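# Move golf balls from a chute to the basket

## Task

Take as many golf balls as possible out of the chute they start in and leave them resting in the basket, which stands on its stand past the far end of the row of arms (beyond arm4). Balls still in any chute do not count.

## Robot and tools

ROBOTS. There are four identical i2rt Big YAM arms, arm1 to arm4, in a row along scene x. Their feet (base_link) sit at about x = -2.384, -0.809, +0.786 and +2.417, with y near 0 and z about 0.83 to 0.90 m. Each foot is yawed about 90 degrees, so its own +x (the way joint1 = 0 unfolds the arm) points roughly along scene +y. Each arm has six joints, a right hand with index, middle and ring fingers plus a thumb, and a wrist camera. The hand reaches about 1.06 m from the joint1 axis. Hand-offs between neighbouring arms are needed to carry balls down the row.

FRAMES. Every pose is in one scene frame: metres, origin on the floor, +z up. A hand pose is 7 numbers [x, y, z, qw, qx, qy, qz]. In the hand point's own axes, +z runs along straight fingers toward the tips, +x goes across the palm away from the thumb, and +y points out of the palm face (palm surface at y = -0.062). Straight fingertips end about 0.12 m past the hand point. A mast holding the camera sticks out on the palm side near the wrist and can collide.

TOOL move. Arguments arm1, arm2, arm3, arm4 (each optional, one object per robot) and cameras. A robot left out gets nothing new but may keep pushing toward older targets. Inside a robot's object:
- joints: a dict of absolute targets by name. Arm joints in radians: joint1_rad -2.879..2.879 (yaw about foot, + counter-clockwise from above); joint2_rad 0..3.141 (shoulder, 0 = upper arm pointing back); joint3_rad 0..3.019 (elbow, 0 = folded); joint4_rad -1.692..1.57 (wrist pitch, + lifts fingers); joint5_rad -1.57..1.57 (sideways, + to the arm's right); joint6_rad -2.094..2.094 (roll). Hand keys hand_index_mcp ... hand_thumb_ipl (16 hinges) take -1..1, a linear scale between the hinge's two stops; toward -1 bends or curls. Straight is about +0.75 for _mcp, +0.58 for _pip, +0.70 for _dip, 0 for _abd (sideways spread), +0.71 for hand_thumb_cmc (thumb beside palm; toward -1 swings it in front of the palm), +0.68 for hand_thumb_axl (twist), +0.23 hand_thumb_mcp, +0.17 hand_thumb_ipl. hand_current_limit (-1..1, maps 0 to 550 mA; starts at +0.4) and hand_speed (-0.96..1, starts at -0.6) are settings for all hand motors. Omitted hand keys keep their goal.
- target: an absolute hand pose (7 numbers, scene frame) that the hand moves to along a straight line from its current hand_target. With target, joints may hold only hand keys. Paths take 0.5 to 10 s; all paths in one call finish together, paced by the slowest.
- speed: top path speed, 0.002..0.5 m/s (default 0.25; rotation capped at twice that in rad/s); only valid with target.
- min_time_s: 0.1..8 s, a floor on the duration of that robot's arm joint motions.
An action lasts at most 15 s. Unknown keys make the call invalid; out-of-range numbers get it refused, and a refusal cancels the remaining move/wait/finished_scene calls of that reply in this scene. A move with no robot arguments just reports full state and all images.

cameras: list from arm1_cam_wrist, arm2_cam_wrist, arm3_cam_wrist, arm4_cam_wrist, cam_basket, cam_gap_1, cam_gap_2, cam_gap_3, cam_row_1, cam_row_2, or ["all"]; [] for none.

TOOL wait: seconds 0..10, plus optional cameras; commands nothing new.
TOOL zoom_image: camera name and region [x0, y0, x1, y1] in pixels of that camera's latest image (896x504, origin top-left), at most 504 by 504.
TOOL finished_scene: scene = the current scene number. Irreversible; the balls must stay in the basket afterwards.

RESULTS. Per robot: joint_positions (arm joints in rad, hand hinges on the -1..1 scale, plus the two settings), hand (measured pose, less exact at long reach), hand_target (pose the held joint targets imply), Joint velocities (rad/s, arm joints; "within noise" when still), joint torques (N m, sign toward larger angles, offsets and noise; joints 3 and 4 wrap at ±28), hand_state (one word per hinge: moving, goal, blocked, overload), per-motor current in mA (positive pushes toward -1), and hand_goal_ values. The "move" line says "done" or the worst status per commanded robot. Status words: off_target (stopped short, maybe still pushing); time_out (could not finish; joints keep a nearby target and on_its_own lists those still moving, where "held at" is the target); not_followed / "joint command not followed" / "pose unreachable" (a safety check blocked the arm, often a collision guard between arms); limit_stop_at_motor_heat (resend the target after cooling). "as last shown" robots were not commanded; their status reads "not commanded". Images can be slightly older than state.

BEHAVIOUR. Hands lag and drift off straight paths and may overshoot speed near full stretch; expect errors of 1 cm or more. Joint paths between postures can swing wide. The arm does not stop on contact; it keeps pushing. A hinge only squeezes while its goal lies past the object; sending a hinge its present reading loosens a grip.

AVOID. Knocking anything off the work area or onto the floor, dropping or throwing balls, letting a part fall far, slamming into fixed or heavy objects. Any firm press between two robots, including one hand closing on another's fingers; the anti-collision check can react too late and ignores hand-to-hand contact. Overheating: long holds, stretched-out postures or pushing at unreachable poses heat motors (MOTOR HOT at 85 °C, the arm drops at 100 °C for 30 to 60 s or more). A hand motor drawing 495 mA or more for 5 s shuts down for 10 s. Something may occasionally nudge loose objects.

Each tool is called after ">>>" as name(argument=value, ...), one argument or row to a line, values as JSON.

## Session

>>> move(
  cameras=["all"],
)

Scene clock: 0.00 s.
Joint torques (N m): no reading
Motor temperatures (°C): arm1=[25 29 27 19 22 22] | arm2=[21 23 22 19 21 21] | arm3=[28 28 28 18 21 20] | arm4=[29 29 21 25 19 23]
Heat: arm1: hottest joint2_rad 29 °C; arm2: hottest joint2_rad 23 °C; arm3: hottest joint1_rad 28 °C; arm4: hottest joint1_rad 29 °C.
Joint velocities: within noise
arm1.joint_positions: joint1_rad=-0.060 joint2_rad=+0.638 joint3_rad=+1.364 joint4_rad=-1.240 joint5_rad=-0.108 joint6_rad=+1.169 hand_index_mcp=+0.753 hand_index_abd=+0.000 hand_index_pip=+0.577 hand_index_dip=+0.696 hand_middle_mcp=+0.753 hand_middle_abd=+0.000 hand_middle_pip=+0.577 hand_middle_dip=+0.696 hand_ring_mcp=+0.753 hand_ring_abd=+0.000 hand_ring_pip=+0.577 hand_ring_dip=+0.696 hand_thumb_cmc=+0.714 hand_thumb_axl=+0.677 hand_thumb_mcp=+0.226 hand_thumb_ipl=+0.168 hand_current_limit=+0.400 hand_speed=-0.600
arm1.joint_status: not commanded
arm1.hand_state: goal,goal,goal,goal,goal,goal,goal,goal,goal,goal,goal,goal,goal,goal,overload,goal
arm1.index_mcp_current_ma: 0
arm1.index_abd_current_ma: 0
arm1.index_pip_current_ma: 0
arm1.index_dip_current_ma: 0
arm1.middle_mcp_current_ma: 0
arm1.middle_abd_current_ma: 0
arm1.middle_pip_current_ma: 0
arm1.middle_dip_current_ma: 0
arm1.ring_mcp_current_ma: 0
arm1.ring_abd_current_ma: 0
arm1.ring_pip_current_ma: 0
arm1.ring_dip_current_ma: 0
arm1.thumb_cmc_current_ma: 0
arm1.thumb_axl_current_ma: 0
arm1.thumb_mcp_current_ma: 0
arm1.thumb_ipl_current_ma: 0
arm1.hand_goal_index_mcp: 0.754
arm1.hand_goal_index_abd: 0.000
arm1.hand_goal_index_pip: 0.576
arm1.hand_goal_index_dip: 0.696
arm1.hand_goal_middle_mcp: 0.754
arm1.hand_goal_middle_abd: 0.000
arm1.hand_goal_middle_pip: 0.576
arm1.hand_goal_middle_dip: 0.696
arm1.hand_goal_ring_mcp: 0.754
arm1.hand_goal_ring_abd: 0.000
arm1.hand_goal_ring_pip: 0.576
arm1.hand_goal_ring_dip: 0.696
arm1.hand_goal_thumb_cmc: 0.714
arm1.hand_goal_thumb_axl: 0.678
arm1.hand_goal_thumb_mcp: 0.226
arm1.hand_goal_thumb_ipl: 0.168
arm1.hand: x=-2.3167 y=+0.3490 z=+1.3816 quat_wxyz=(-0.329, +0.444, +0.738, +0.389) (m; scene frame)
arm1.hand_target: x=-2.3164 y=+0.3458 z=+1.3975 quat_wxyz=(-0.337, +0.438, +0.731, +0.401) (m; scene frame)
arm1.hand_status: not commanded
arm2.joint_positions: joint1_rad=-0.144 joint2_rad=+0.582 joint3_rad=+1.386 joint4_rad=-1.355 joint5_rad=+0.061 joint6_rad=+1.043 hand_index_mcp=+0.753 hand_index_abd=+0.000 hand_index_pip=+0.577 hand_index_dip=+0.696 hand_middle_mcp=+0.753 hand_middle_abd=+0.000 hand_middle_pip=+0.577 hand_middle_dip=+0.696 hand_ring_mcp=+0.753 hand_ring_abd=+0.000 hand_ring_pip=+0.577 hand_ring_dip=+0.696 hand_thumb_cmc=+0.714 hand_thumb_axl=+0.677 hand_thumb_mcp=+0.226 hand_thumb_ipl=+0.168 hand_current_limit=+0.400 hand_speed=-0.600
arm2.joint_status: not commanded
arm2.hand_state: goal,goal,goal,goal,goal,goal,goal,goal,goal,goal,goal,goal,goal,goal,goal,goal
arm2.index_mcp_current_ma: 0
arm2.index_abd_current_ma: 0
arm2.index_pip_current_ma: 0
arm2.index_dip_current_ma: 0
arm2.middle_mcp_current_ma: 0
arm2.middle_abd_current_ma: 0
arm2.middle_pip_current_ma: 0
arm2.middle_dip_current_ma: 0
arm2.ring_mcp_current_ma: 0
arm2.ring_abd_current_ma: 0
arm2.ring_pip_current_ma: 0
arm2.ring_dip_current_ma: 0
arm2.thumb_cmc_current_ma: 0
arm2.thumb_axl_current_ma: 0
arm2.thumb_mcp_current_ma: 0
arm2.thumb_ipl_current_ma: 0
arm2.hand_goal_index_mcp: 0.754
arm2.hand_goal_index_abd: 0.000
arm2.hand_goal_index_pip: 0.576
arm2.hand_goal_index_dip: 0.696
arm2.hand_goal_middle_mcp: 0.754
arm2.hand_goal_middle_abd: 0.000
arm2.hand_goal_middle_pip: 0.576
arm2.hand_goal_middle_dip: 0.696
arm2.hand_goal_ring_mcp: 0.754
arm2.hand_goal_ring_abd: 0.000
arm2.hand_goal_ring_pip: 0.576
arm2.hand_goal_ring_dip: 0.696
arm2.hand_goal_thumb_cmc: 0.714
arm2.hand_goal_thumb_axl: 0.678
arm2.hand_goal_thumb_mcp: 0.226
arm2.hand_goal_thumb_ipl: 0.168
arm2.hand: x=-0.6969 y=+0.1570 z=+1.4552 quat_wxyz=(-0.194, +0.483, +0.724, +0.454) (m; scene frame)
arm2.hand_target: x=-0.6973 y=+0.1541 z=+1.4675 quat_wxyz=(-0.200, +0.479, +0.718, +0.465) (m; scene frame)
arm2.hand_status: not commanded
arm3.joint_positions: joint1_rad=-0.323 joint2_rad=+0.633 joint3_rad=+1.453 joint4_rad=-1.216 joint5_rad=-0.019 joint6_rad=+1.127 hand_index_mcp=+0.753 hand_index_abd=+0.000 hand_index_pip=+0.577 hand_index_dip=+0.696 hand_middle_mcp=+0.753 hand_middle_abd=+0.000 hand_middle_pip=+0.577 hand_middle_dip=+0.696 hand_ring_mcp=+0.753 hand_ring_abd=+0.000 hand_ring_pip=+0.577 hand_ring_dip=+0.696 hand_thumb_cmc=+0.714 hand_thumb_axl=+0.677 hand_thumb_mcp=+0.226 hand_thumb_ipl=+0.168 hand_current_limit=+0.400 hand_speed=-0.600
arm3.joint_status: not commanded
arm3.hand_state: goal,goal,goal,goal,goal,goal,goal,goal,goal,goal,goal,goal,goal,goal,goal,goal
arm3.index_mcp_current_ma: 0
arm3.index_abd_current_ma: 0
arm3.index_pip_current_ma: 0
arm3.index_dip_current_ma: 0
arm3.middle_mcp_current_ma: 0
arm3.middle_abd_current_ma: 0
arm3.middle_pip_current_ma: 0
arm3.middle_dip_current_ma: 0
arm3.ring_mcp_current_ma: 0
arm3.ring_abd_current_ma: 0
arm3.ring_pip_current_ma: 0
arm3.ring_dip_current_ma: 0
arm3.thumb_cmc_current_ma: 0
arm3.thumb_axl_current_ma: 0
arm3.thumb_mcp_current_ma: 0
arm3.thumb_ipl_current_ma: 0
arm3.hand_goal_index_mcp: 0.754
arm3.hand_goal_index_abd: 0.000
arm3.hand_goal_index_pip: 0.576
arm3.hand_goal_index_dip: 0.696
arm3.hand_goal_middle_mcp: 0.754
arm3.hand_goal_middle_abd: 0.000
arm3.hand_goal_middle_pip: 0.576
arm3.hand_goal_middle_dip: 0.696
arm3.hand_goal_ring_mcp: 0.754
arm3.hand_goal_ring_abd: 0.000
arm3.hand_goal_ring_pip: 0.576
arm3.hand_goal_ring_dip: 0.696
arm3.hand_goal_thumb_cmc: 0.714
arm3.hand_goal_thumb_axl: 0.678
arm3.hand_goal_thumb_mcp: 0.226
arm3.hand_goal_thumb_ipl: 0.168
arm3.hand: x=+0.9440 y=+0.1189 z=+1.4372 quat_wxyz=(-0.234, +0.541, +0.630, +0.506) (m; scene frame)
arm3.hand_target: x=+0.9429 y=+0.1151 z=+1.4509 quat_wxyz=(-0.239, +0.535, +0.623, +0.518) (m; scene frame)
arm3.hand_status: not commanded
arm4.joint_positions: joint1_rad=+0.153 joint2_rad=+0.616 joint3_rad=+1.405 joint4_rad=-1.359 joint5_rad=-0.094 joint6_rad=+1.074 hand_index_mcp=+0.753 hand_index_abd=+0.000 hand_index_pip=+0.577 hand_index_dip=+0.696 hand_middle_mcp=+0.753 hand_middle_abd=+0.000 hand_middle_pip=+0.577 hand_middle_dip=+0.696 hand_ring_mcp=+0.753 hand_ring_abd=+0.000 hand_ring_pip=+0.577 hand_ring_dip=+0.696 hand_thumb_cmc=+0.714 hand_thumb_axl=+0.677 hand_thumb_mcp=+0.226 hand_thumb_ipl=+0.168 hand_current_limit=+0.400 hand_speed=-0.600
arm4.joint_status: not commanded
arm4.hand_state: goal,goal,goal,goal,goal,goal,goal,goal,goal,goal,goal,goal,goal,goal,goal,goal
arm4.index_mcp_current_ma: 0
arm4.index_abd_current_ma: 0
arm4.index_pip_current_ma: 0
arm4.index_dip_current_ma: 0
arm4.middle_mcp_current_ma: 0
arm4.middle_abd_current_ma: 0
arm4.middle_pip_current_ma: 0
arm4.middle_dip_current_ma: 0
arm4.ring_mcp_current_ma: 0
arm4.ring_abd_current_ma: 0
arm4.ring_pip_current_ma: 0
arm4.ring_dip_current_ma: 0
arm4.thumb_cmc_current_ma: 0
arm4.thumb_axl_current_ma: 0
arm4.thumb_mcp_current_ma: 0
arm4.thumb_ipl_current_ma: 0
arm4.hand_goal_index_mcp: 0.754
arm4.hand_goal_index_abd: 0.000
arm4.hand_goal_index_pip: 0.576
arm4.hand_goal_index_dip: 0.696
arm4.hand_goal_middle_mcp: 0.754
arm4.hand_goal_middle_abd: 0.000
arm4.hand_goal_middle_pip: 0.576
arm4.hand_goal_middle_dip: 0.696
arm4.hand_goal_ring_mcp: 0.754
arm4.hand_goal_ring_abd: 0.000
arm4.hand_goal_ring_pip: 0.576
arm4.hand_goal_ring_dip: 0.696
arm4.hand_goal_thumb_cmc: 0.714
arm4.hand_goal_thumb_axl: 0.678
arm4.hand_goal_thumb_mcp: 0.226
arm4.hand_goal_thumb_ipl: 0.168
arm4.hand: x=+2.4418 y=+0.3180 z=+1.4496 quat_wxyz=(-0.315, +0.359, +0.801, +0.362) (m; scene frame)
arm4.hand_target: x=+2.4423 y=+0.3150 z=+1.4644 quat_wxyz=(-0.323, +0.354, +0.794, +0.374) (m; scene frame)
arm4.hand_status: not commanded
pictures: arm1_cam_wrist, arm2_cam_wrist, arm3_cam_wrist, arm4_cam_wrist, cam_basket, cam_gap_1, cam_gap_2, cam_gap_3, cam_row_1, cam_row_2

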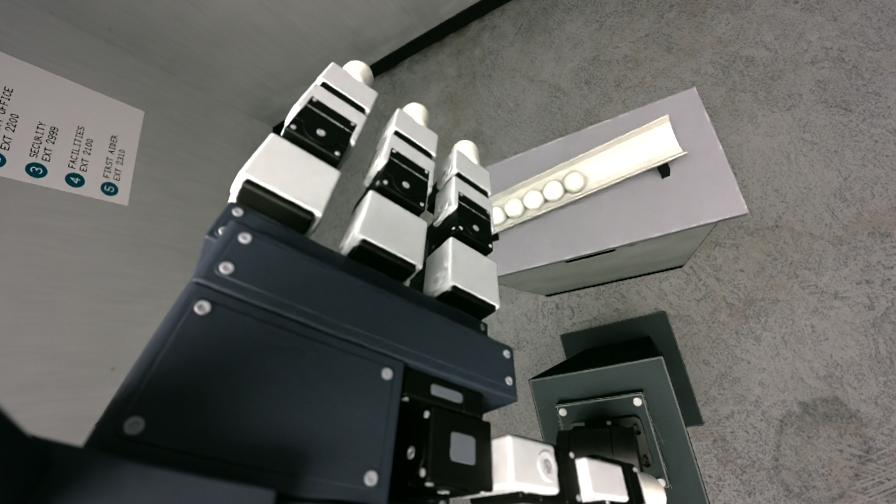

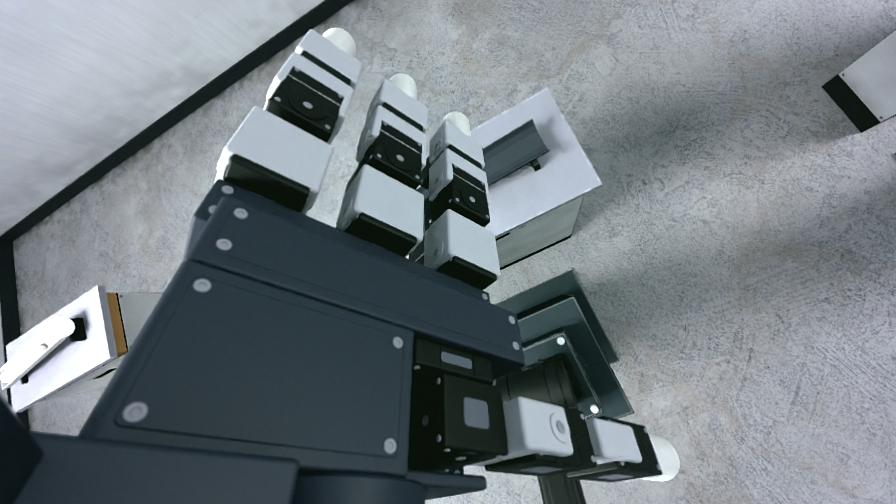

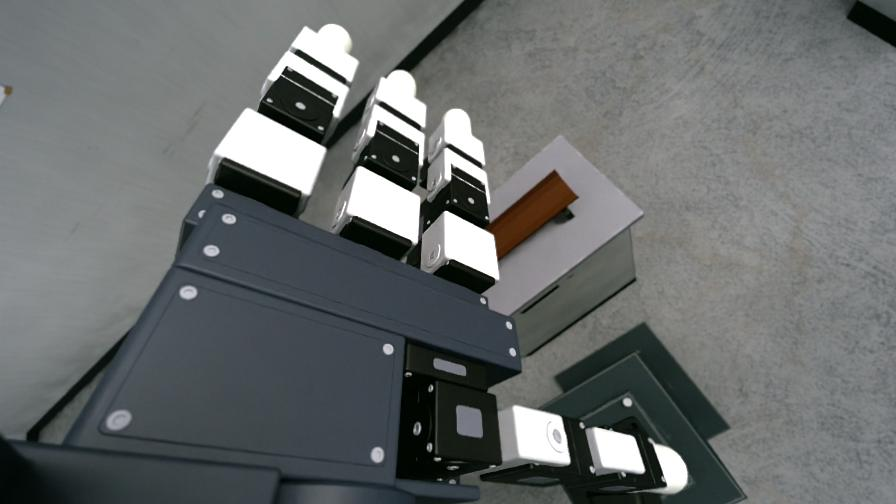

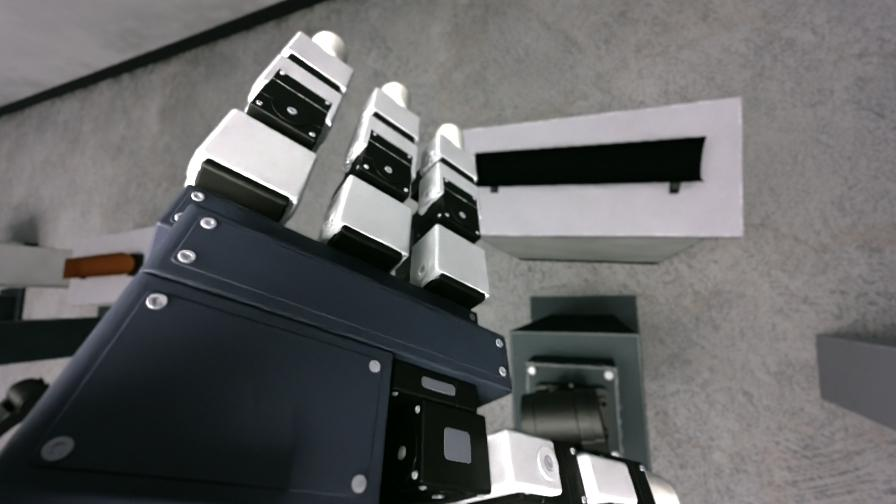

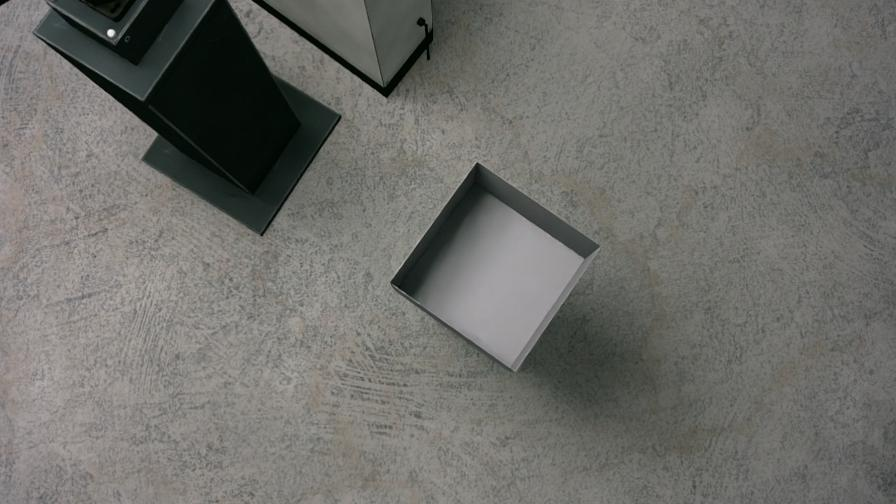

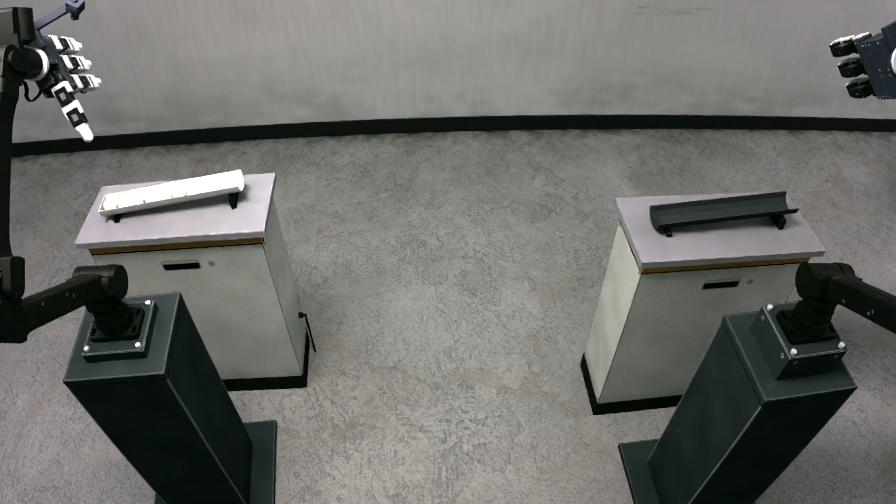

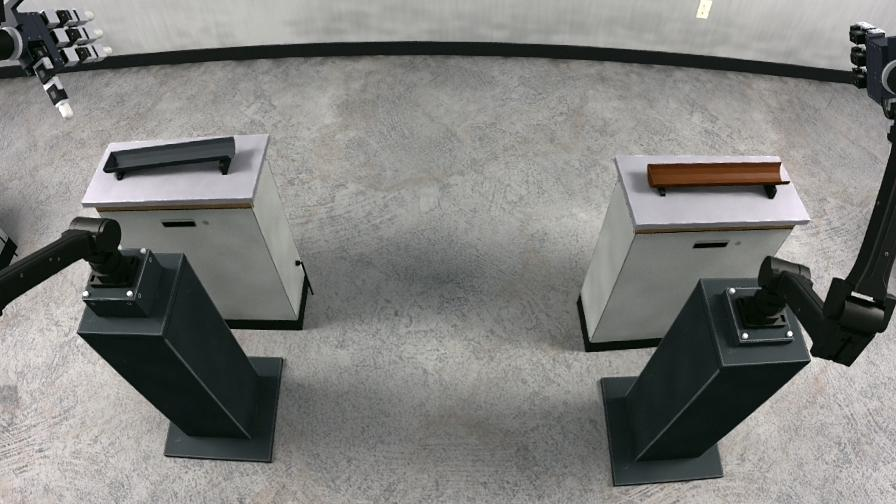

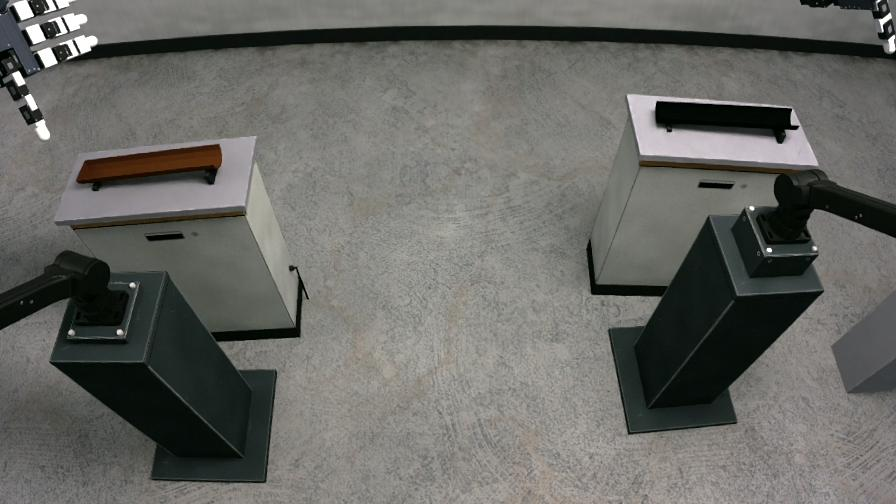

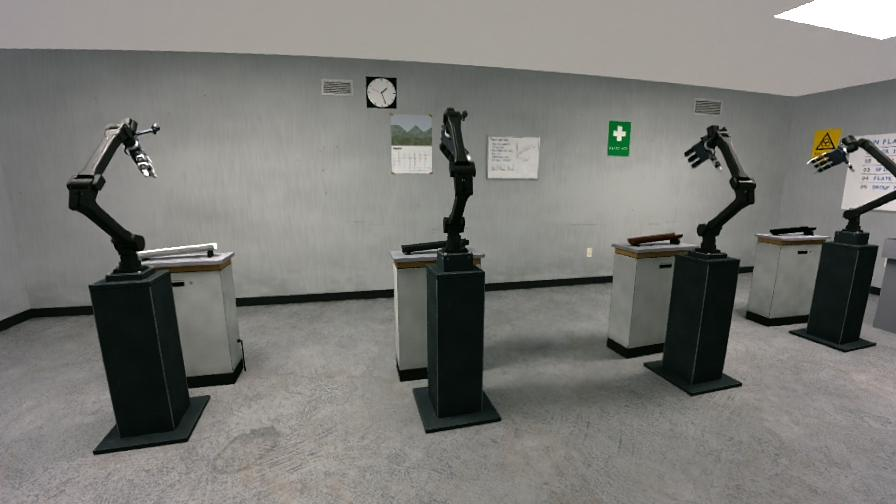

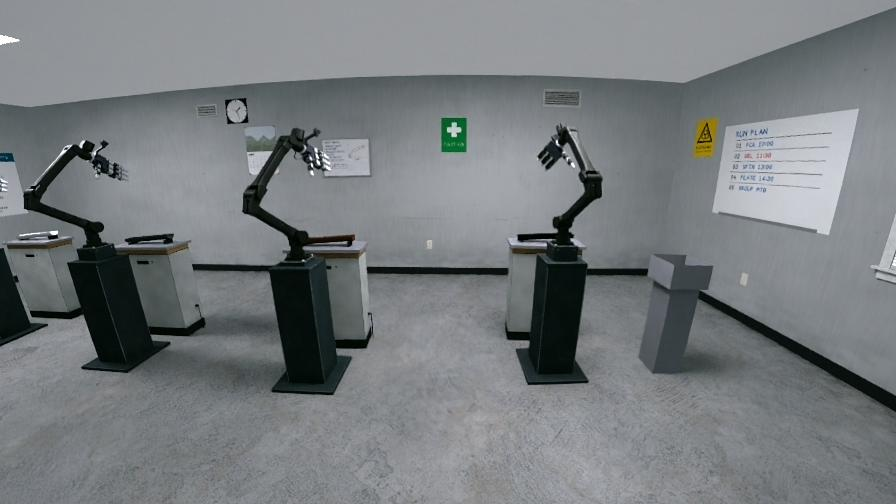

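>>> zoom_image(
  camera="arm1_cam_wrist",
  region=[460, 60, 760, 310],
)

>>> zoom_image(
  camera="cam_gap_1",
  region=[60, 150, 310, 290],
)

>>> zoom_image(
  camera="cam_gap_1",
  region=[590, 170, 840, 310],
)

>>> zoom_image(
  camera="cam_row_1",
  region=[50, 90, 300, 300],
)

>>> zoom_image(
  camera="cam_basket",
  region=[360, 130, 640, 400],
)

>>> zoom_image(
  camera="cam_gap_3",
  region=[590, 70, 896, 270],
)

Scaled by 1.680 from the camera's 896x504 image, which has a finer 1280x720 frame.

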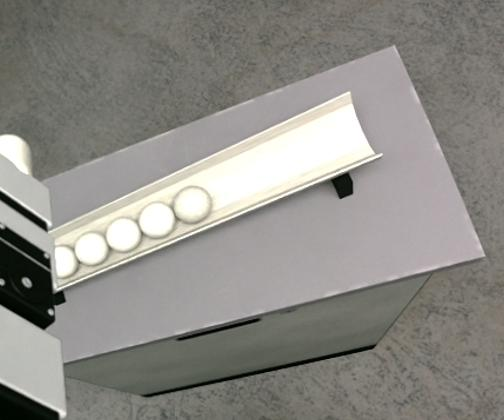

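Scaled by 2.016 from the camera's 896x504 image, which has a finer 1280x720 frame.

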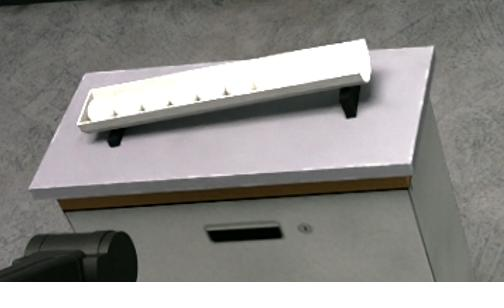

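Scaled by 2.016 from the camera's 896x504 image, which has a finer 1280x720 frame.

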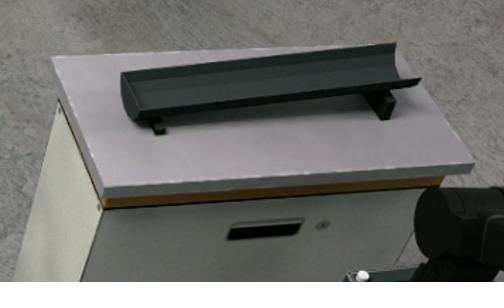

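Scaled by 2.016 from the camera's 896x504 image, which has a finer 1280x720 frame.

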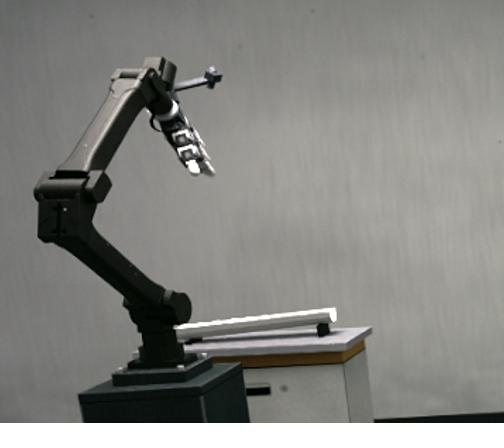

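Scaled by 1.800 from the camera's 896x504 image, which has a finer 1280x720 frame.

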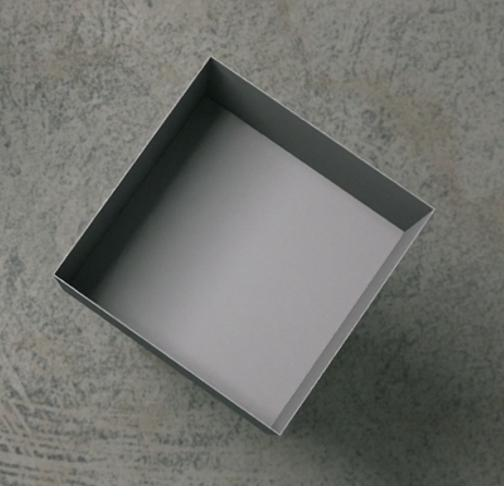

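Scaled by 1.647 from the camera's 896x504 image, which has a finer 1280x720 frame.

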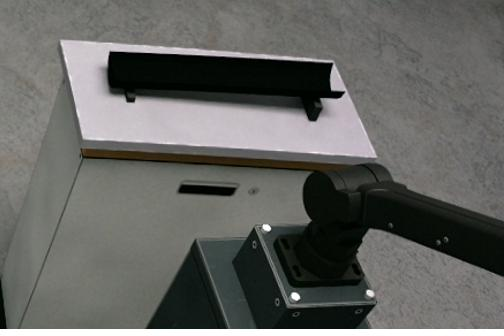

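>>> move(
  arm1={"target": [-2.25, 0.40, 1.22, 0, 0, 1, 0], "speed": 0.2},
  cameras=["arm1_cam_wrist", "cam_gap_1"],
)

Scene clock: 50.30 s.
Joint torques (N m): arm1=[-0.67 -3.49 10.55 0.05 0.04 -0.14] | arm2=[0.32 0.79 10.22 2.24 0.19 0] | arm3=[-1.96 1.44 8.29 3.08 -0.01 -0.04] | arm4=[0.79 1.61 9.33 2.56 0.01 -0.26]
Motor temperatures (°C): arm1=[25 29 31 20 22 21] | arm2=[21 23 27 19 20 20] | arm3=[27 28 31 19 21 20] | arm4=[29 29 28 25 19 22]
Heat: arm1: hottest joint3_rad 31 °C; arm2: hottest joint3_rad 27 °C; arm3: hottest joint3_rad 31 °C; arm4: hottest joint1_rad 29 °C.
move: arm1 moving
Joint velocities: within noise
arm1.joint_positions: joint1_rad=-0.496 joint2_rad=+0.927 joint3_rad=+1.296 joint4_rad=-1.689 joint5_rad=+0.005 joint6_rad=-0.404 hand_index_mcp=+0.755 hand_index_abd=+0.001 hand_index_pip=+0.577 hand_index_dip=+0.696 hand_middle_mcp=+0.755 hand_middle_abd=+0.001 hand_middle_pip=+0.577 hand_middle_dip=+0.696 hand_ring_mcp=+0.755 hand_ring_abd=+0.001 hand_ring_pip=+0.577 hand_ring_dip=+0.696 hand_thumb_cmc=+0.716 hand_thumb_axl=+0.677 hand_thumb_mcp=-0.478 hand_thumb_ipl=+0.168 hand_current_limit=+0.400 hand_speed=-0.600
arm1.joint_status: not commanded
arm1.hand_state: goal,goal,goal,goal,goal,goal,goal,goal,goal,goal,goal,goal,goal,goal,overload,goal
arm1.index_mcp_current_ma: 0
arm1.index_abd_current_ma: 0
arm1.index_pip_current_ma: 0
arm1.index_dip_current_ma: 0
arm1.middle_mcp_current_ma: 0
arm1.middle_abd_current_ma: 0
arm1.middle_pip_current_ma: 0
arm1.middle_dip_current_ma: 0
arm1.ring_mcp_current_ma: 0
arm1.ring_abd_current_ma: 0
arm1.ring_pip_current_ma: 0
arm1.ring_dip_current_ma: 0
arm1.thumb_cmc_current_ma: 0
arm1.thumb_axl_current_ma: 0
arm1.thumb_mcp_current_ma: 0
arm1.thumb_ipl_current_ma: 0
arm1.hand_goal_index_mcp: 0.754
arm1.hand_goal_index_abd: 0.000
arm1.hand_goal_index_pip: 0.576
arm1.hand_goal_index_dip: 0.696
arm1.hand_goal_middle_mcp: 0.754
arm1.hand_goal_middle_abd: 0.000
arm1.hand_goal_middle_pip: 0.576
arm1.hand_goal_middle_dip: 0.696
arm1.hand_goal_ring_mcp: 0.754
arm1.hand_goal_ring_abd: 0.000
arm1.hand_goal_ring_pip: 0.576
arm1.hand_goal_ring_dip: 0.696
arm1.hand_goal_thumb_cmc: 0.714
arm1.hand_goal_thumb_axl: 0.678
arm1.hand_goal_thumb_mcp: 0.226
arm1.hand_goal_thumb_ipl: 0.168
arm1.hand: x=-2.2508 y=+0.4020 z=+1.2264 quat_wxyz=(+0.045, +0.002, +0.992, +0.118) (m; scene frame)
arm1.hand_target: x=-2.2500 y=+0.4003 z=+1.2194 quat_wxyz=(+0.042, +0.000, +0.994, +0.106) (m; scene frame)
arm1.hand_status: moving (0.007 m and 14.5 deg from the pose sent, 0.182 m and 84.9 deg at the start; a joint's target at an end of its range on 215 of 264 steps)
arm2, arm3, arm4: as last shown
arm2.joint_positions: joint1_rad=-0.144 joint2_rad=+0.582 joint3_rad=+1.386 joint4_rad=-1.355 joint5_rad=+0.061 joint6_rad=+1.043 hand_index_mcp=+0.755 hand_index_abd=+0.000 hand_index_pip=+0.577 hand_index_dip=+0.696 hand_middle_mcp=+0.755 hand_middle_abd=+0.000 hand_middle_pip=+0.577 hand_middle_dip=+0.696 hand_ring_mcp=+0.755 hand_ring_abd=+0.000 hand_ring_pip=+0.577 hand_ring_dip=+0.696 hand_thumb_cmc=+0.715 hand_thumb_axl=+0.677 hand_thumb_mcp=+0.226 hand_thumb_ipl=+0.168 hand_current_limit=+0.400 hand_speed=-0.600
arm3.joint_positions: joint1_rad=-0.323 joint2_rad=+0.633 joint3_rad=+1.453 joint4_rad=-1.216 joint5_rad=-0.019 joint6_rad=+1.127 hand_index_mcp=+0.755 hand_index_abd=+0.001 hand_index_pip=+0.577 hand_index_dip=+0.696 hand_middle_mcp=+0.755 hand_middle_abd=+0.001 hand_middle_pip=+0.577 hand_middle_dip=+0.696 hand_ring_mcp=+0.755 hand_ring_abd=+0.001 hand_ring_pip=+0.577 hand_ring_dip=+0.696 hand_thumb_cmc=+0.714 hand_thumb_axl=+0.677 hand_thumb_mcp=+0.226 hand_thumb_ipl=+0.168 hand_current_limit=+0.400 hand_speed=-0.600
arm3.index_mcp_current_ma: 1
arm3.index_abd_current_ma: 1
arm3.index_pip_current_ma: 1
arm3.middle_mcp_current_ma: 1
arm3.middle_abd_current_ma: 1
arm3.middle_pip_current_ma: 1
arm3.ring_mcp_current_ma: 1
arm3.ring_abd_current_ma: 1
arm3.ring_pip_current_ma: 1
arm3.thumb_cmc_current_ma: 1
arm3.thumb_axl_current_ma: -1
arm4.joint_positions: joint1_rad=+0.153 joint2_rad=+0.616 joint3_rad=+1.405 joint4_rad=-1.359 joint5_rad=-0.094 joint6_rad=+1.074 hand_index_mcp=+0.754 hand_index_abd=+0.000 hand_index_pip=+0.577 hand_index_dip=+0.696 hand_middle_mcp=+0.754 hand_middle_abd=+0.000 hand_middle_pip=+0.577 hand_middle_dip=+0.696 hand_ring_mcp=+0.754 hand_ring_abd=+0.000 hand_ring_pip=+0.577 hand_ring_dip=+0.696 hand_thumb_cmc=+0.714 hand_thumb_axl=+0.677 hand_thumb_mcp=+0.226 hand_thumb_ipl=+0.168 hand_current_limit=+0.400 hand_speed=-0.600
pictures: arm1_cam_wrist, cam_gap_1
camera_calibration:
arm1_cam_wrist: T_world_to_cam=[[0.789851, 0.588111, 0.173958, 1.36666], [0.379575, -0.691558, 0.614549, 0.334674], [0.481725, -0.419372, -0.76946, 2.31998], [0, 0, 0, 1]] pos_world=[-2.32408, 0.40063, 1.34171]

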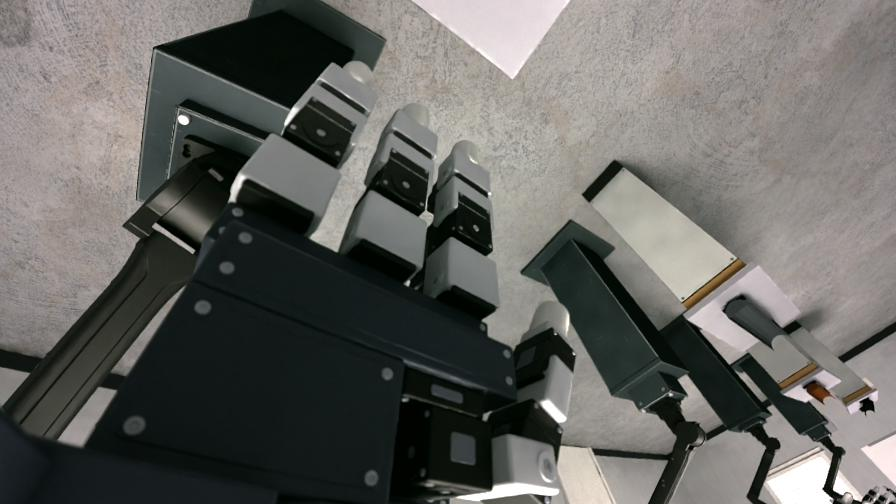

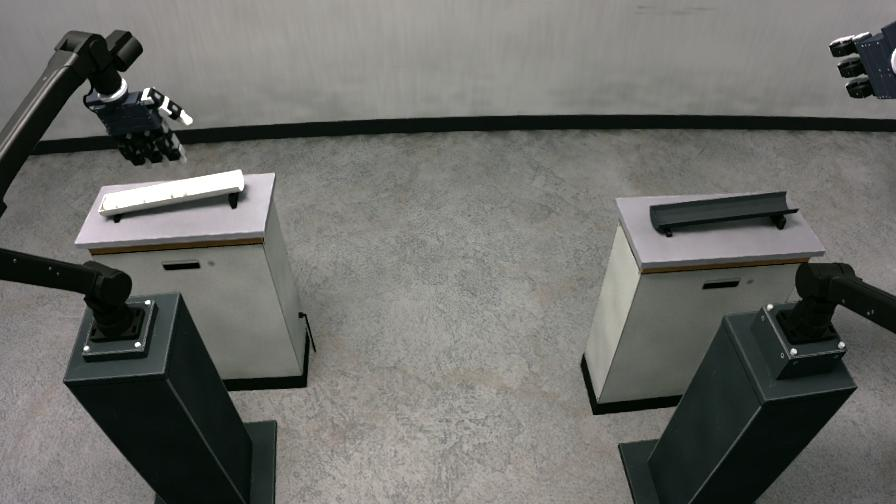

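>>> move(
  arm1={"target": [-2.45, 0.349, 1.38, -0.329, 0.444, 0.738, 0.389], "speed": 0.3},
  cameras=["arm1_cam_wrist"],
)

>>> zoom_image(
  camera="arm1_cam_wrist",
  region=[460, 50, 896, 350],
)

Scene clock: 61.03 s.
Joint torques (N m): arm1=[-0.09 -1.49 17.14 2.03 0.63 0.01] | arm2=[0.38 0.73 10.24 2.3 0.19 0.01] | arm3=[-1.96 1.44 8.31 3.07 -0.02 -0.04] | arm4=[0.79 1.55 9.31 2.54 0.01 -0.25]
Motor temperatures (°C): arm1=[25 29 32 19 22 21] | arm2=[21 23 28 19 20 20] | arm3=[27 28 32 19 21 20] | arm4=[29 29 29 25 19 22]
Heat: arm1: hottest joint3_rad 32 °C; arm2: hottest joint3_rad 28 °C; arm3: hottest joint3_rad 32 °C; arm4: hottest joint1_rad 29 °C.
move: arm1 off_target
Joint velocities: within noise
arm1.joint_positions: joint1_rad=+0.806 joint2_rad=+0.783 joint3_rad=+1.339 joint4_rad=-1.285 joint5_rad=+0.631 joint6_rad=+1.644 hand_index_mcp=+0.758 hand_index_abd=+0.001 hand_index_pip=+0.577 hand_index_dip=+0.696 hand_middle_mcp=+0.759 hand_middle_abd=+0.001 hand_middle_pip=+0.577 hand_middle_dip=+0.696 hand_ring_mcp=+0.758 hand_ring_abd=+0.001 hand_ring_pip=+0.577 hand_ring_dip=+0.696 hand_thumb_cmc=+0.716 hand_thumb_axl=+0.679 hand_thumb_mcp=-0.504 hand_thumb_ipl=+0.168 hand_current_limit=+0.400 hand_speed=-0.600
arm1.joint_status: not commanded
arm1.hand_state: goal,goal,goal,goal,goal,goal,goal,goal,goal,goal,goal,goal,goal,goal,overload,goal
arm1.index_mcp_current_ma: 0
arm1.index_abd_current_ma: 0
arm1.index_pip_current_ma: 0
arm1.index_dip_current_ma: 0
arm1.middle_mcp_current_ma: 0
arm1.middle_abd_current_ma: 0
arm1.middle_pip_current_ma: 0
arm1.middle_dip_current_ma: 0
arm1.ring_mcp_current_ma: 0
arm1.ring_abd_current_ma: 0
arm1.ring_pip_current_ma: 0
arm1.ring_dip_current_ma: 0
arm1.thumb_cmc_current_ma: 0
arm1.thumb_axl_current_ma: 0
arm1.thumb_mcp_current_ma: 0
arm1.thumb_ipl_current_ma: 0
arm1.hand_goal_index_mcp: 0.754
arm1.hand_goal_index_abd: 0.000
arm1.hand_goal_index_pip: 0.576
arm1.hand_goal_index_dip: 0.696
arm1.hand_goal_middle_mcp: 0.754
arm1.hand_goal_middle_abd: 0.000
arm1.hand_goal_middle_pip: 0.576
arm1.hand_goal_middle_dip: 0.696
arm1.hand_goal_ring_mcp: 0.754
arm1.hand_goal_ring_abd: 0.000
arm1.hand_goal_ring_pip: 0.576
arm1.hand_goal_ring_dip: 0.696
arm1.hand_goal_thumb_cmc: 0.714
arm1.hand_goal_thumb_axl: 0.678
arm1.hand_goal_thumb_mcp: 0.226
arm1.hand_goal_thumb_ipl: 0.168
arm1.hand: x=-2.4504 y=+0.3505 z=+1.3506 quat_wxyz=(-0.293, +0.436, +0.758, +0.385) (m; scene frame)
arm1.hand_target: x=-2.4490 y=+0.3481 z=+1.3788 quat_wxyz=(-0.329, +0.444, +0.738, +0.389) (m; scene frame)
arm1.hand_status: off_target (0.029 m and 4.8 deg from the pose sent, 0.257 m and 80.4 deg at the start; a joint's target at an end of its range on 16 of 100 steps)
arm2, arm3, arm4: as last shown
pictures: arm1_cam_wrist
camera_calibration:
arm1_cam_wrist: T_world_to_cam=[[0.889582, -0.116293, -0.441723, 2.85586], [-0.195057, -0.971156, -0.137146, 0.00358541], [-0.413033, 0.208163, -0.886607, 0.235855], [0, 0, 0, 1]] pos_world=[-2.44241, 0.286502, 1.4711]

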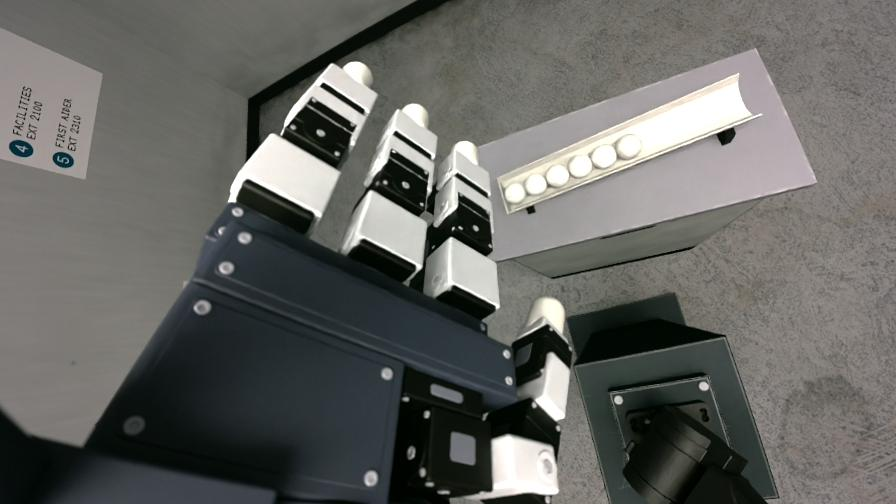

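Scaled by 1.156 from the camera's 896x504 image, which has a finer 1280x720 frame.

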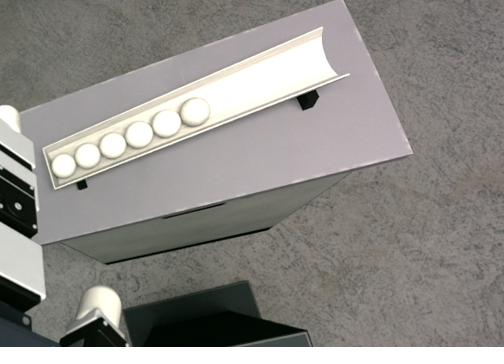

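>>> zoom_image(
  camera="arm1_cam_wrist",
  region=[490, 100, 690, 220],
)

>>> zoom_image(
  camera="arm1_cam_wrist",
  region=[640, 40, 830, 200],
)

Scaled by 2.520 from the camera's 896x504 image, which has a finer 1280x720 frame.

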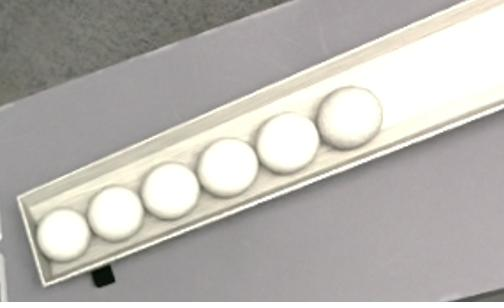

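Scaled by 2.653 from the camera's 896x504 image, which has a finer 1280x720 frame.

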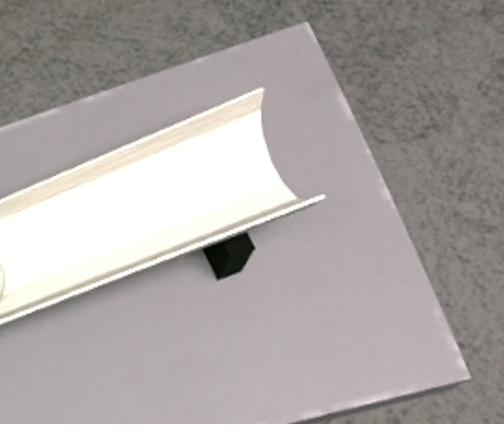

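>>> zoom_image(
  camera="arm1_cam_wrist",
  region=[60, 180, 580, 504],
)

>>> zoom_image(
  camera="arm1_cam_wrist",
  region=[340, 220, 600, 504],
)

Region (60, 180, 580, 504) is 520x324 pixels. A region can be at most 504 by 504 pixels.

Scaled by 1.775 from the camera's 896x504 image, which has a finer 1280x720 frame.

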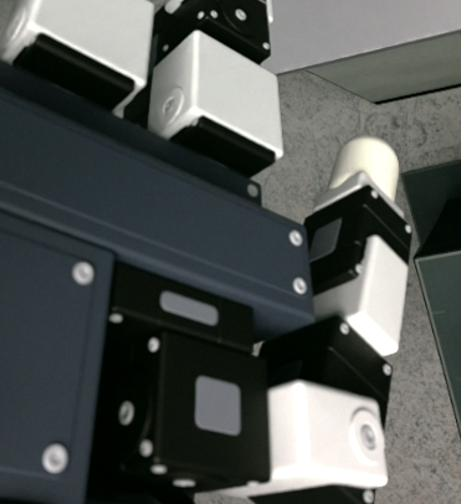

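>>> move(
  arm1={"target": [-2.36, 0.54, 1.12, 0, -0.0576, 0.9983, 0], "speed": 0.25},
  cameras=["arm1_cam_wrist", "cam_gap_1", "cam_row_1"],
)

Scene clock: 132.83 s.
Joint torques (N m): arm1=[-0.73 -10.4 17.09 -0.76 0.02 -0.14] | arm2=[0.38 1.03 10.22 2.3 0.2 0.01] | arm3=[-2.02 1.44 8.31 3.07 -0.02 -0.04] | arm4=[0.79 1.61 9.33 2.52 0.01 -0.26]
Motor temperatures (°C): arm1=[24 28 44 19 22 20] | arm2=[21 22 30 19 20 20] | arm3=[27 28 34 19 20 20] | arm4=[28 29 32 25 19 21]
Heat: arm1: hottest joint3_rad 44 °C; arm2: hottest joint3_rad 30 °C; arm3: hottest joint3_rad 34 °C; arm4: hottest joint3_rad 32 °C.
move: arm1 off_target
Joint velocities: within noise
arm1.joint_positions: joint1_rad=-0.096 joint2_rad=+1.321 joint3_rad=+1.308 joint4_rad=-1.613 joint5_rad=+0.014 joint6_rad=-0.116 hand_index_mcp=+0.754 hand_index_abd=+0.001 hand_index_pip=+0.577 hand_index_dip=+0.696 hand_middle_mcp=+0.754 hand_middle_abd=+0.001 hand_middle_pip=+0.577 hand_middle_dip=+0.696 hand_ring_mcp=+0.754 hand_ring_abd=+0.001 hand_ring_pip=+0.577 hand_ring_dip=+0.696 hand_thumb_cmc=+0.716 hand_thumb_axl=+0.679 hand_thumb_mcp=-0.504 hand_thumb_ipl=+0.168 hand_current_limit=+0.400 hand_speed=-0.600
arm1.joint_status: not commanded
arm1.hand_state: goal,goal,goal,goal,goal,goal,goal,goal,goal,goal,goal,goal,goal,goal,overload,goal
arm1.index_mcp_current_ma: 0
arm1.index_abd_current_ma: 0
arm1.index_pip_current_ma: 0
arm1.index_dip_current_ma: 0
arm1.middle_mcp_current_ma: 0
arm1.middle_abd_current_ma: 0
arm1.middle_pip_current_ma: 0
arm1.middle_dip_current_ma: 0
arm1.ring_mcp_current_ma: 0
arm1.ring_abd_current_ma: 0
arm1.ring_pip_current_ma: 0
arm1.ring_dip_current_ma: 0
arm1.thumb_cmc_current_ma: 0
arm1.thumb_axl_current_ma: 0
arm1.thumb_mcp_current_ma: 0
arm1.thumb_ipl_current_ma: 0
arm1.hand_goal_index_mcp: 0.754
arm1.hand_goal_index_abd: 0.000
arm1.hand_goal_index_pip: 0.576
arm1.hand_goal_index_dip: 0.696
arm1.hand_goal_middle_mcp: 0.754
arm1.hand_goal_middle_abd: 0.000
arm1.hand_goal_middle_pip: 0.576
arm1.hand_goal_middle_dip: 0.696
arm1.hand_goal_ring_mcp: 0.754
arm1.hand_goal_ring_abd: 0.000
arm1.hand_goal_ring_pip: 0.576
arm1.hand_goal_ring_dip: 0.696
arm1.hand_goal_thumb_cmc: 0.714
arm1.hand_goal_thumb_axl: 0.678
arm1.hand_goal_thumb_mcp: 0.226
arm1.hand_goal_thumb_ipl: 0.168
arm1.hand: x=-2.3625 y=+0.5254 z=+1.0923 quat_wxyz=(-0.001, -0.055, +0.998, -0.024) (m; scene frame)
arm1.hand_target: x=-2.3600 y=+0.5386 z=+1.1198 quat_wxyz=(+0.000, -0.057, +0.998, +0.000) (m; scene frame)
arm1.hand_status: off_target (0.031 m and 2.8 deg from the pose sent, 0.312 m and 85.9 deg at the start)
arm2, arm3, arm4: as last shown
pictures: arm1_cam_wrist, cam_gap_1, cam_row_1
camera_calibration:
arm1_cam_wrist: T_world_to_cam=[[0.721116, 0.688947, -0.0731027, 1.46021], [0.499033, -0.443327, 0.744599, 0.554576], [0.480581, -0.573423, -0.663497, 2.28481], [0, 0, 0, 1]] pos_world=[-2.42777, 0.550014, 1.20978]

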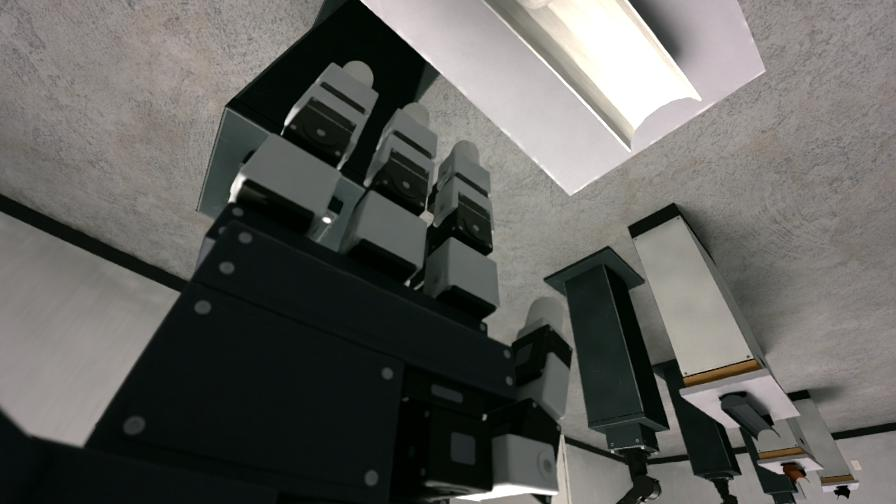

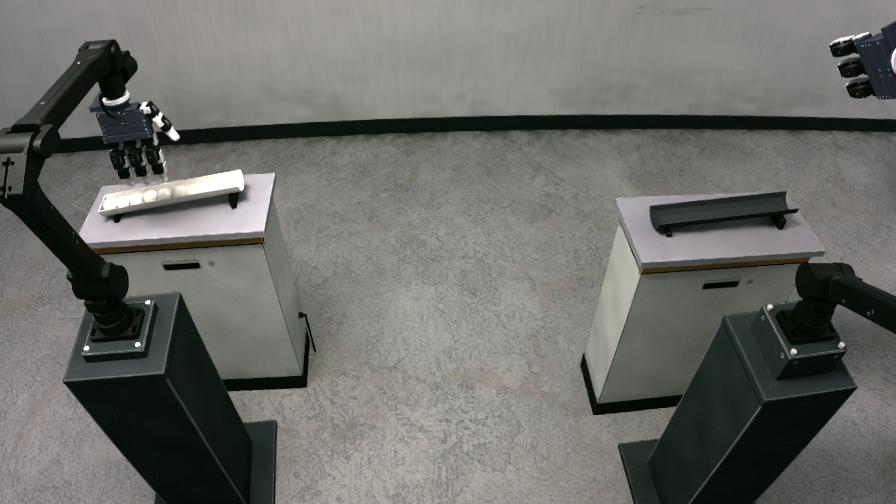

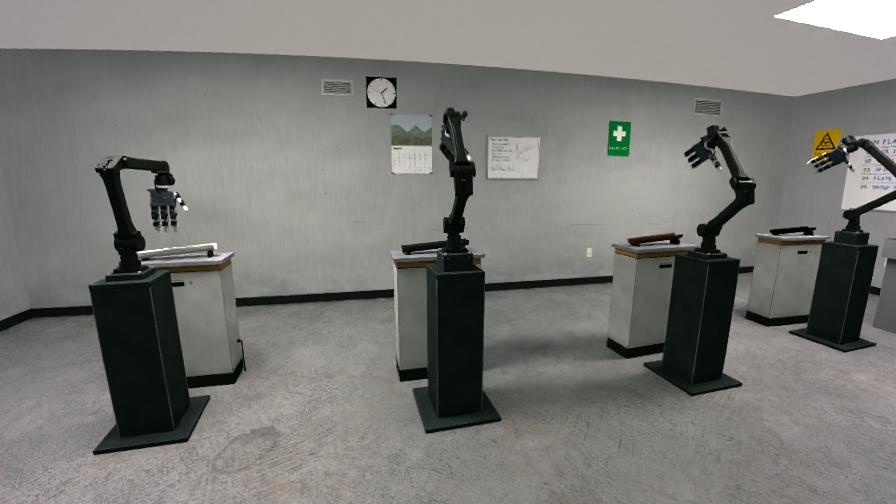

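>>> move(
  arm1={"target": [-2.376, 0.63, 1.08, 0, -0.0576, 0.9983, 0], "speed": 0.15, "joints": {"hand_ring_mcp": -0.48, "hand_ring_pip": -0.74, "hand_index_abd": 0.4}},
  cameras=["arm1_cam_wrist", "cam_gap_1"],
)

>>> zoom_image(
  camera="arm1_cam_wrist",
  region=[330, 0, 730, 300],
)

>>> zoom_image(
  camera="cam_gap_1",
  region=[80, 80, 280, 240],
)

Scene clock: 138.73 s.
Joint torques (N m): arm1=[0.21 -14.33 16.91 0.13 -0.04 0.1] | arm2=[0.32 0.85 10.25 2.29 0.19 0.01] | arm3=[-2.02 1.44 8.31 3.07 -0.02 -0.04] | arm4=[0.73 1.61 9.29 2.54 0.01 -0.26]
Motor temperatures (°C): arm1=[24 29 43 19 22 20] | arm2=[21 22 30 19 20 20] | arm3=[27 28 34 19 20 20] | arm4=[28 29 32 25 19 21]
Heat: arm1: hottest joint3_rad 43 °C; arm2: hottest joint3_rad 30 °C; arm3: hottest joint3_rad 34 °C; arm4: hottest joint3_rad 32 °C.
move: arm1 off_target
Joint velocities: within noise
arm1.joint_positions: joint1_rad=-0.073 joint2_rad=+1.554 joint3_rad=+1.448 joint4_rad=-1.541 joint5_rad=+0.014 joint6_rad=-0.103 hand_index_mcp=+0.754 hand_index_abd=+0.393 hand_index_pip=+0.577 hand_index_dip=+0.696 hand_middle_mcp=+0.753 hand_middle_abd=+0.001 hand_middle_pip=+0.577 hand_middle_dip=+0.696 hand_ring_mcp=-0.464 hand_ring_abd=+0.001 hand_ring_pip=-0.736 hand_ring_dip=+0.696 hand_thumb_cmc=+0.716 hand_thumb_axl=+0.679 hand_thumb_mcp=-0.504 hand_thumb_ipl=+0.168 hand_current_limit=+0.400 hand_speed=-0.600
arm1.joint_status: all done
arm1.hand_state: goal,goal,goal,goal,goal,goal,goal,goal,goal,goal,goal,goal,goal,goal,overload,goal
arm1.index_mcp_current_ma: 0
arm1.index_abd_current_ma: -1
arm1.index_pip_current_ma: 0
arm1.index_dip_current_ma: 0
arm1.middle_mcp_current_ma: 0
arm1.middle_abd_current_ma: 0
arm1.middle_pip_current_ma: 0
arm1.middle_dip_current_ma: 0
arm1.ring_mcp_current_ma: 5
arm1.ring_abd_current_ma: 0
arm1.ring_pip_current_ma: 0
arm1.ring_dip_current_ma: 0
arm1.thumb_cmc_current_ma: 0
arm1.thumb_axl_current_ma: 0
arm1.thumb_mcp_current_ma: 0
arm1.thumb_ipl_current_ma: 0
arm1.hand_goal_index_mcp: 0.754
arm1.hand_goal_index_abd: 0.400
arm1.hand_goal_index_pip: 0.576
arm1.hand_goal_index_dip: 0.696
arm1.hand_goal_middle_mcp: 0.754
arm1.hand_goal_middle_abd: 0.000
arm1.hand_goal_middle_pip: 0.576
arm1.hand_goal_middle_dip: 0.696
arm1.hand_goal_ring_mcp: -0.480
arm1.hand_goal_ring_abd: 0.000
arm1.hand_goal_ring_pip: -0.740
arm1.hand_goal_ring_dip: 0.696
arm1.hand_goal_thumb_cmc: 0.714
arm1.hand_goal_thumb_axl: 0.678
arm1.hand_goal_thumb_mcp: 0.226
arm1.hand_goal_thumb_ipl: 0.168
arm1.hand: x=-2.3737 y=+0.6077 z=+1.0525 quat_wxyz=(-0.001, -0.061, +0.998, -0.034) (m; scene frame)
arm1.hand_target: x=-2.3760 y=+0.6280 z=+1.0804 quat_wxyz=(+0.000, -0.058, +0.998, +0.000) (m; scene frame)
arm1.hand_status: off_target (0.036 m and 3.9 deg from the pose sent, 0.106 m and 2.8 deg at the start)
arm2, arm3, arm4: as last shown
pictures: arm1_cam_wrist, cam_gap_1
camera_calibration:
arm1_cam_wrist: T_world_to_cam=[[0.713885, 0.694948, -0.0861176, 1.40152], [0.502813, -0.423108, 0.753763, 0.613342], [0.487389, -0.581401, -0.651479, 2.31937], [0, 0, 0, 1]] pos_world=[-2.43936, 0.634011, 1.16941]

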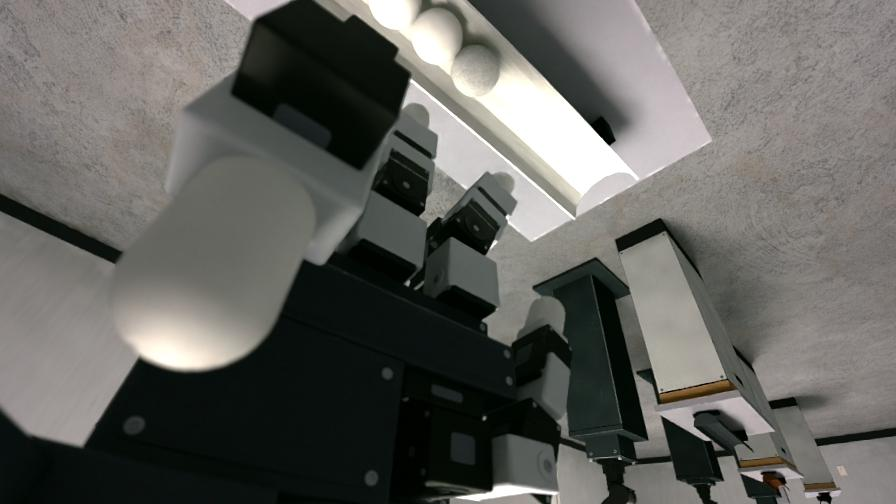

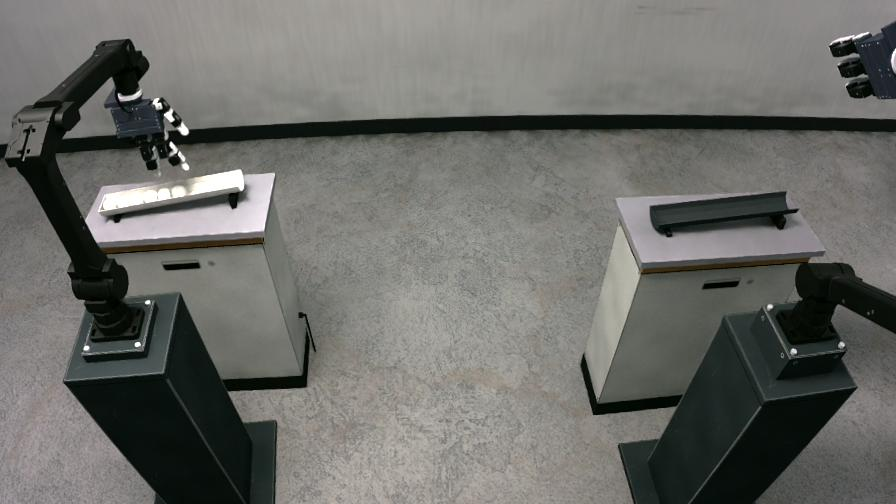

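Scaled by 1.260 from the camera's 896x504 image, which has a finer 1280x720 frame.

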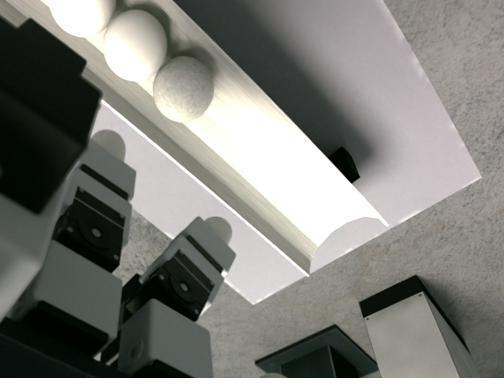

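Scaled by 2.520 from the camera's 896x504 image, which has a finer 1280x720 frame.

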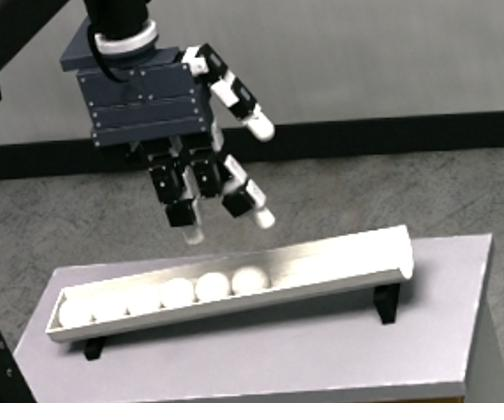

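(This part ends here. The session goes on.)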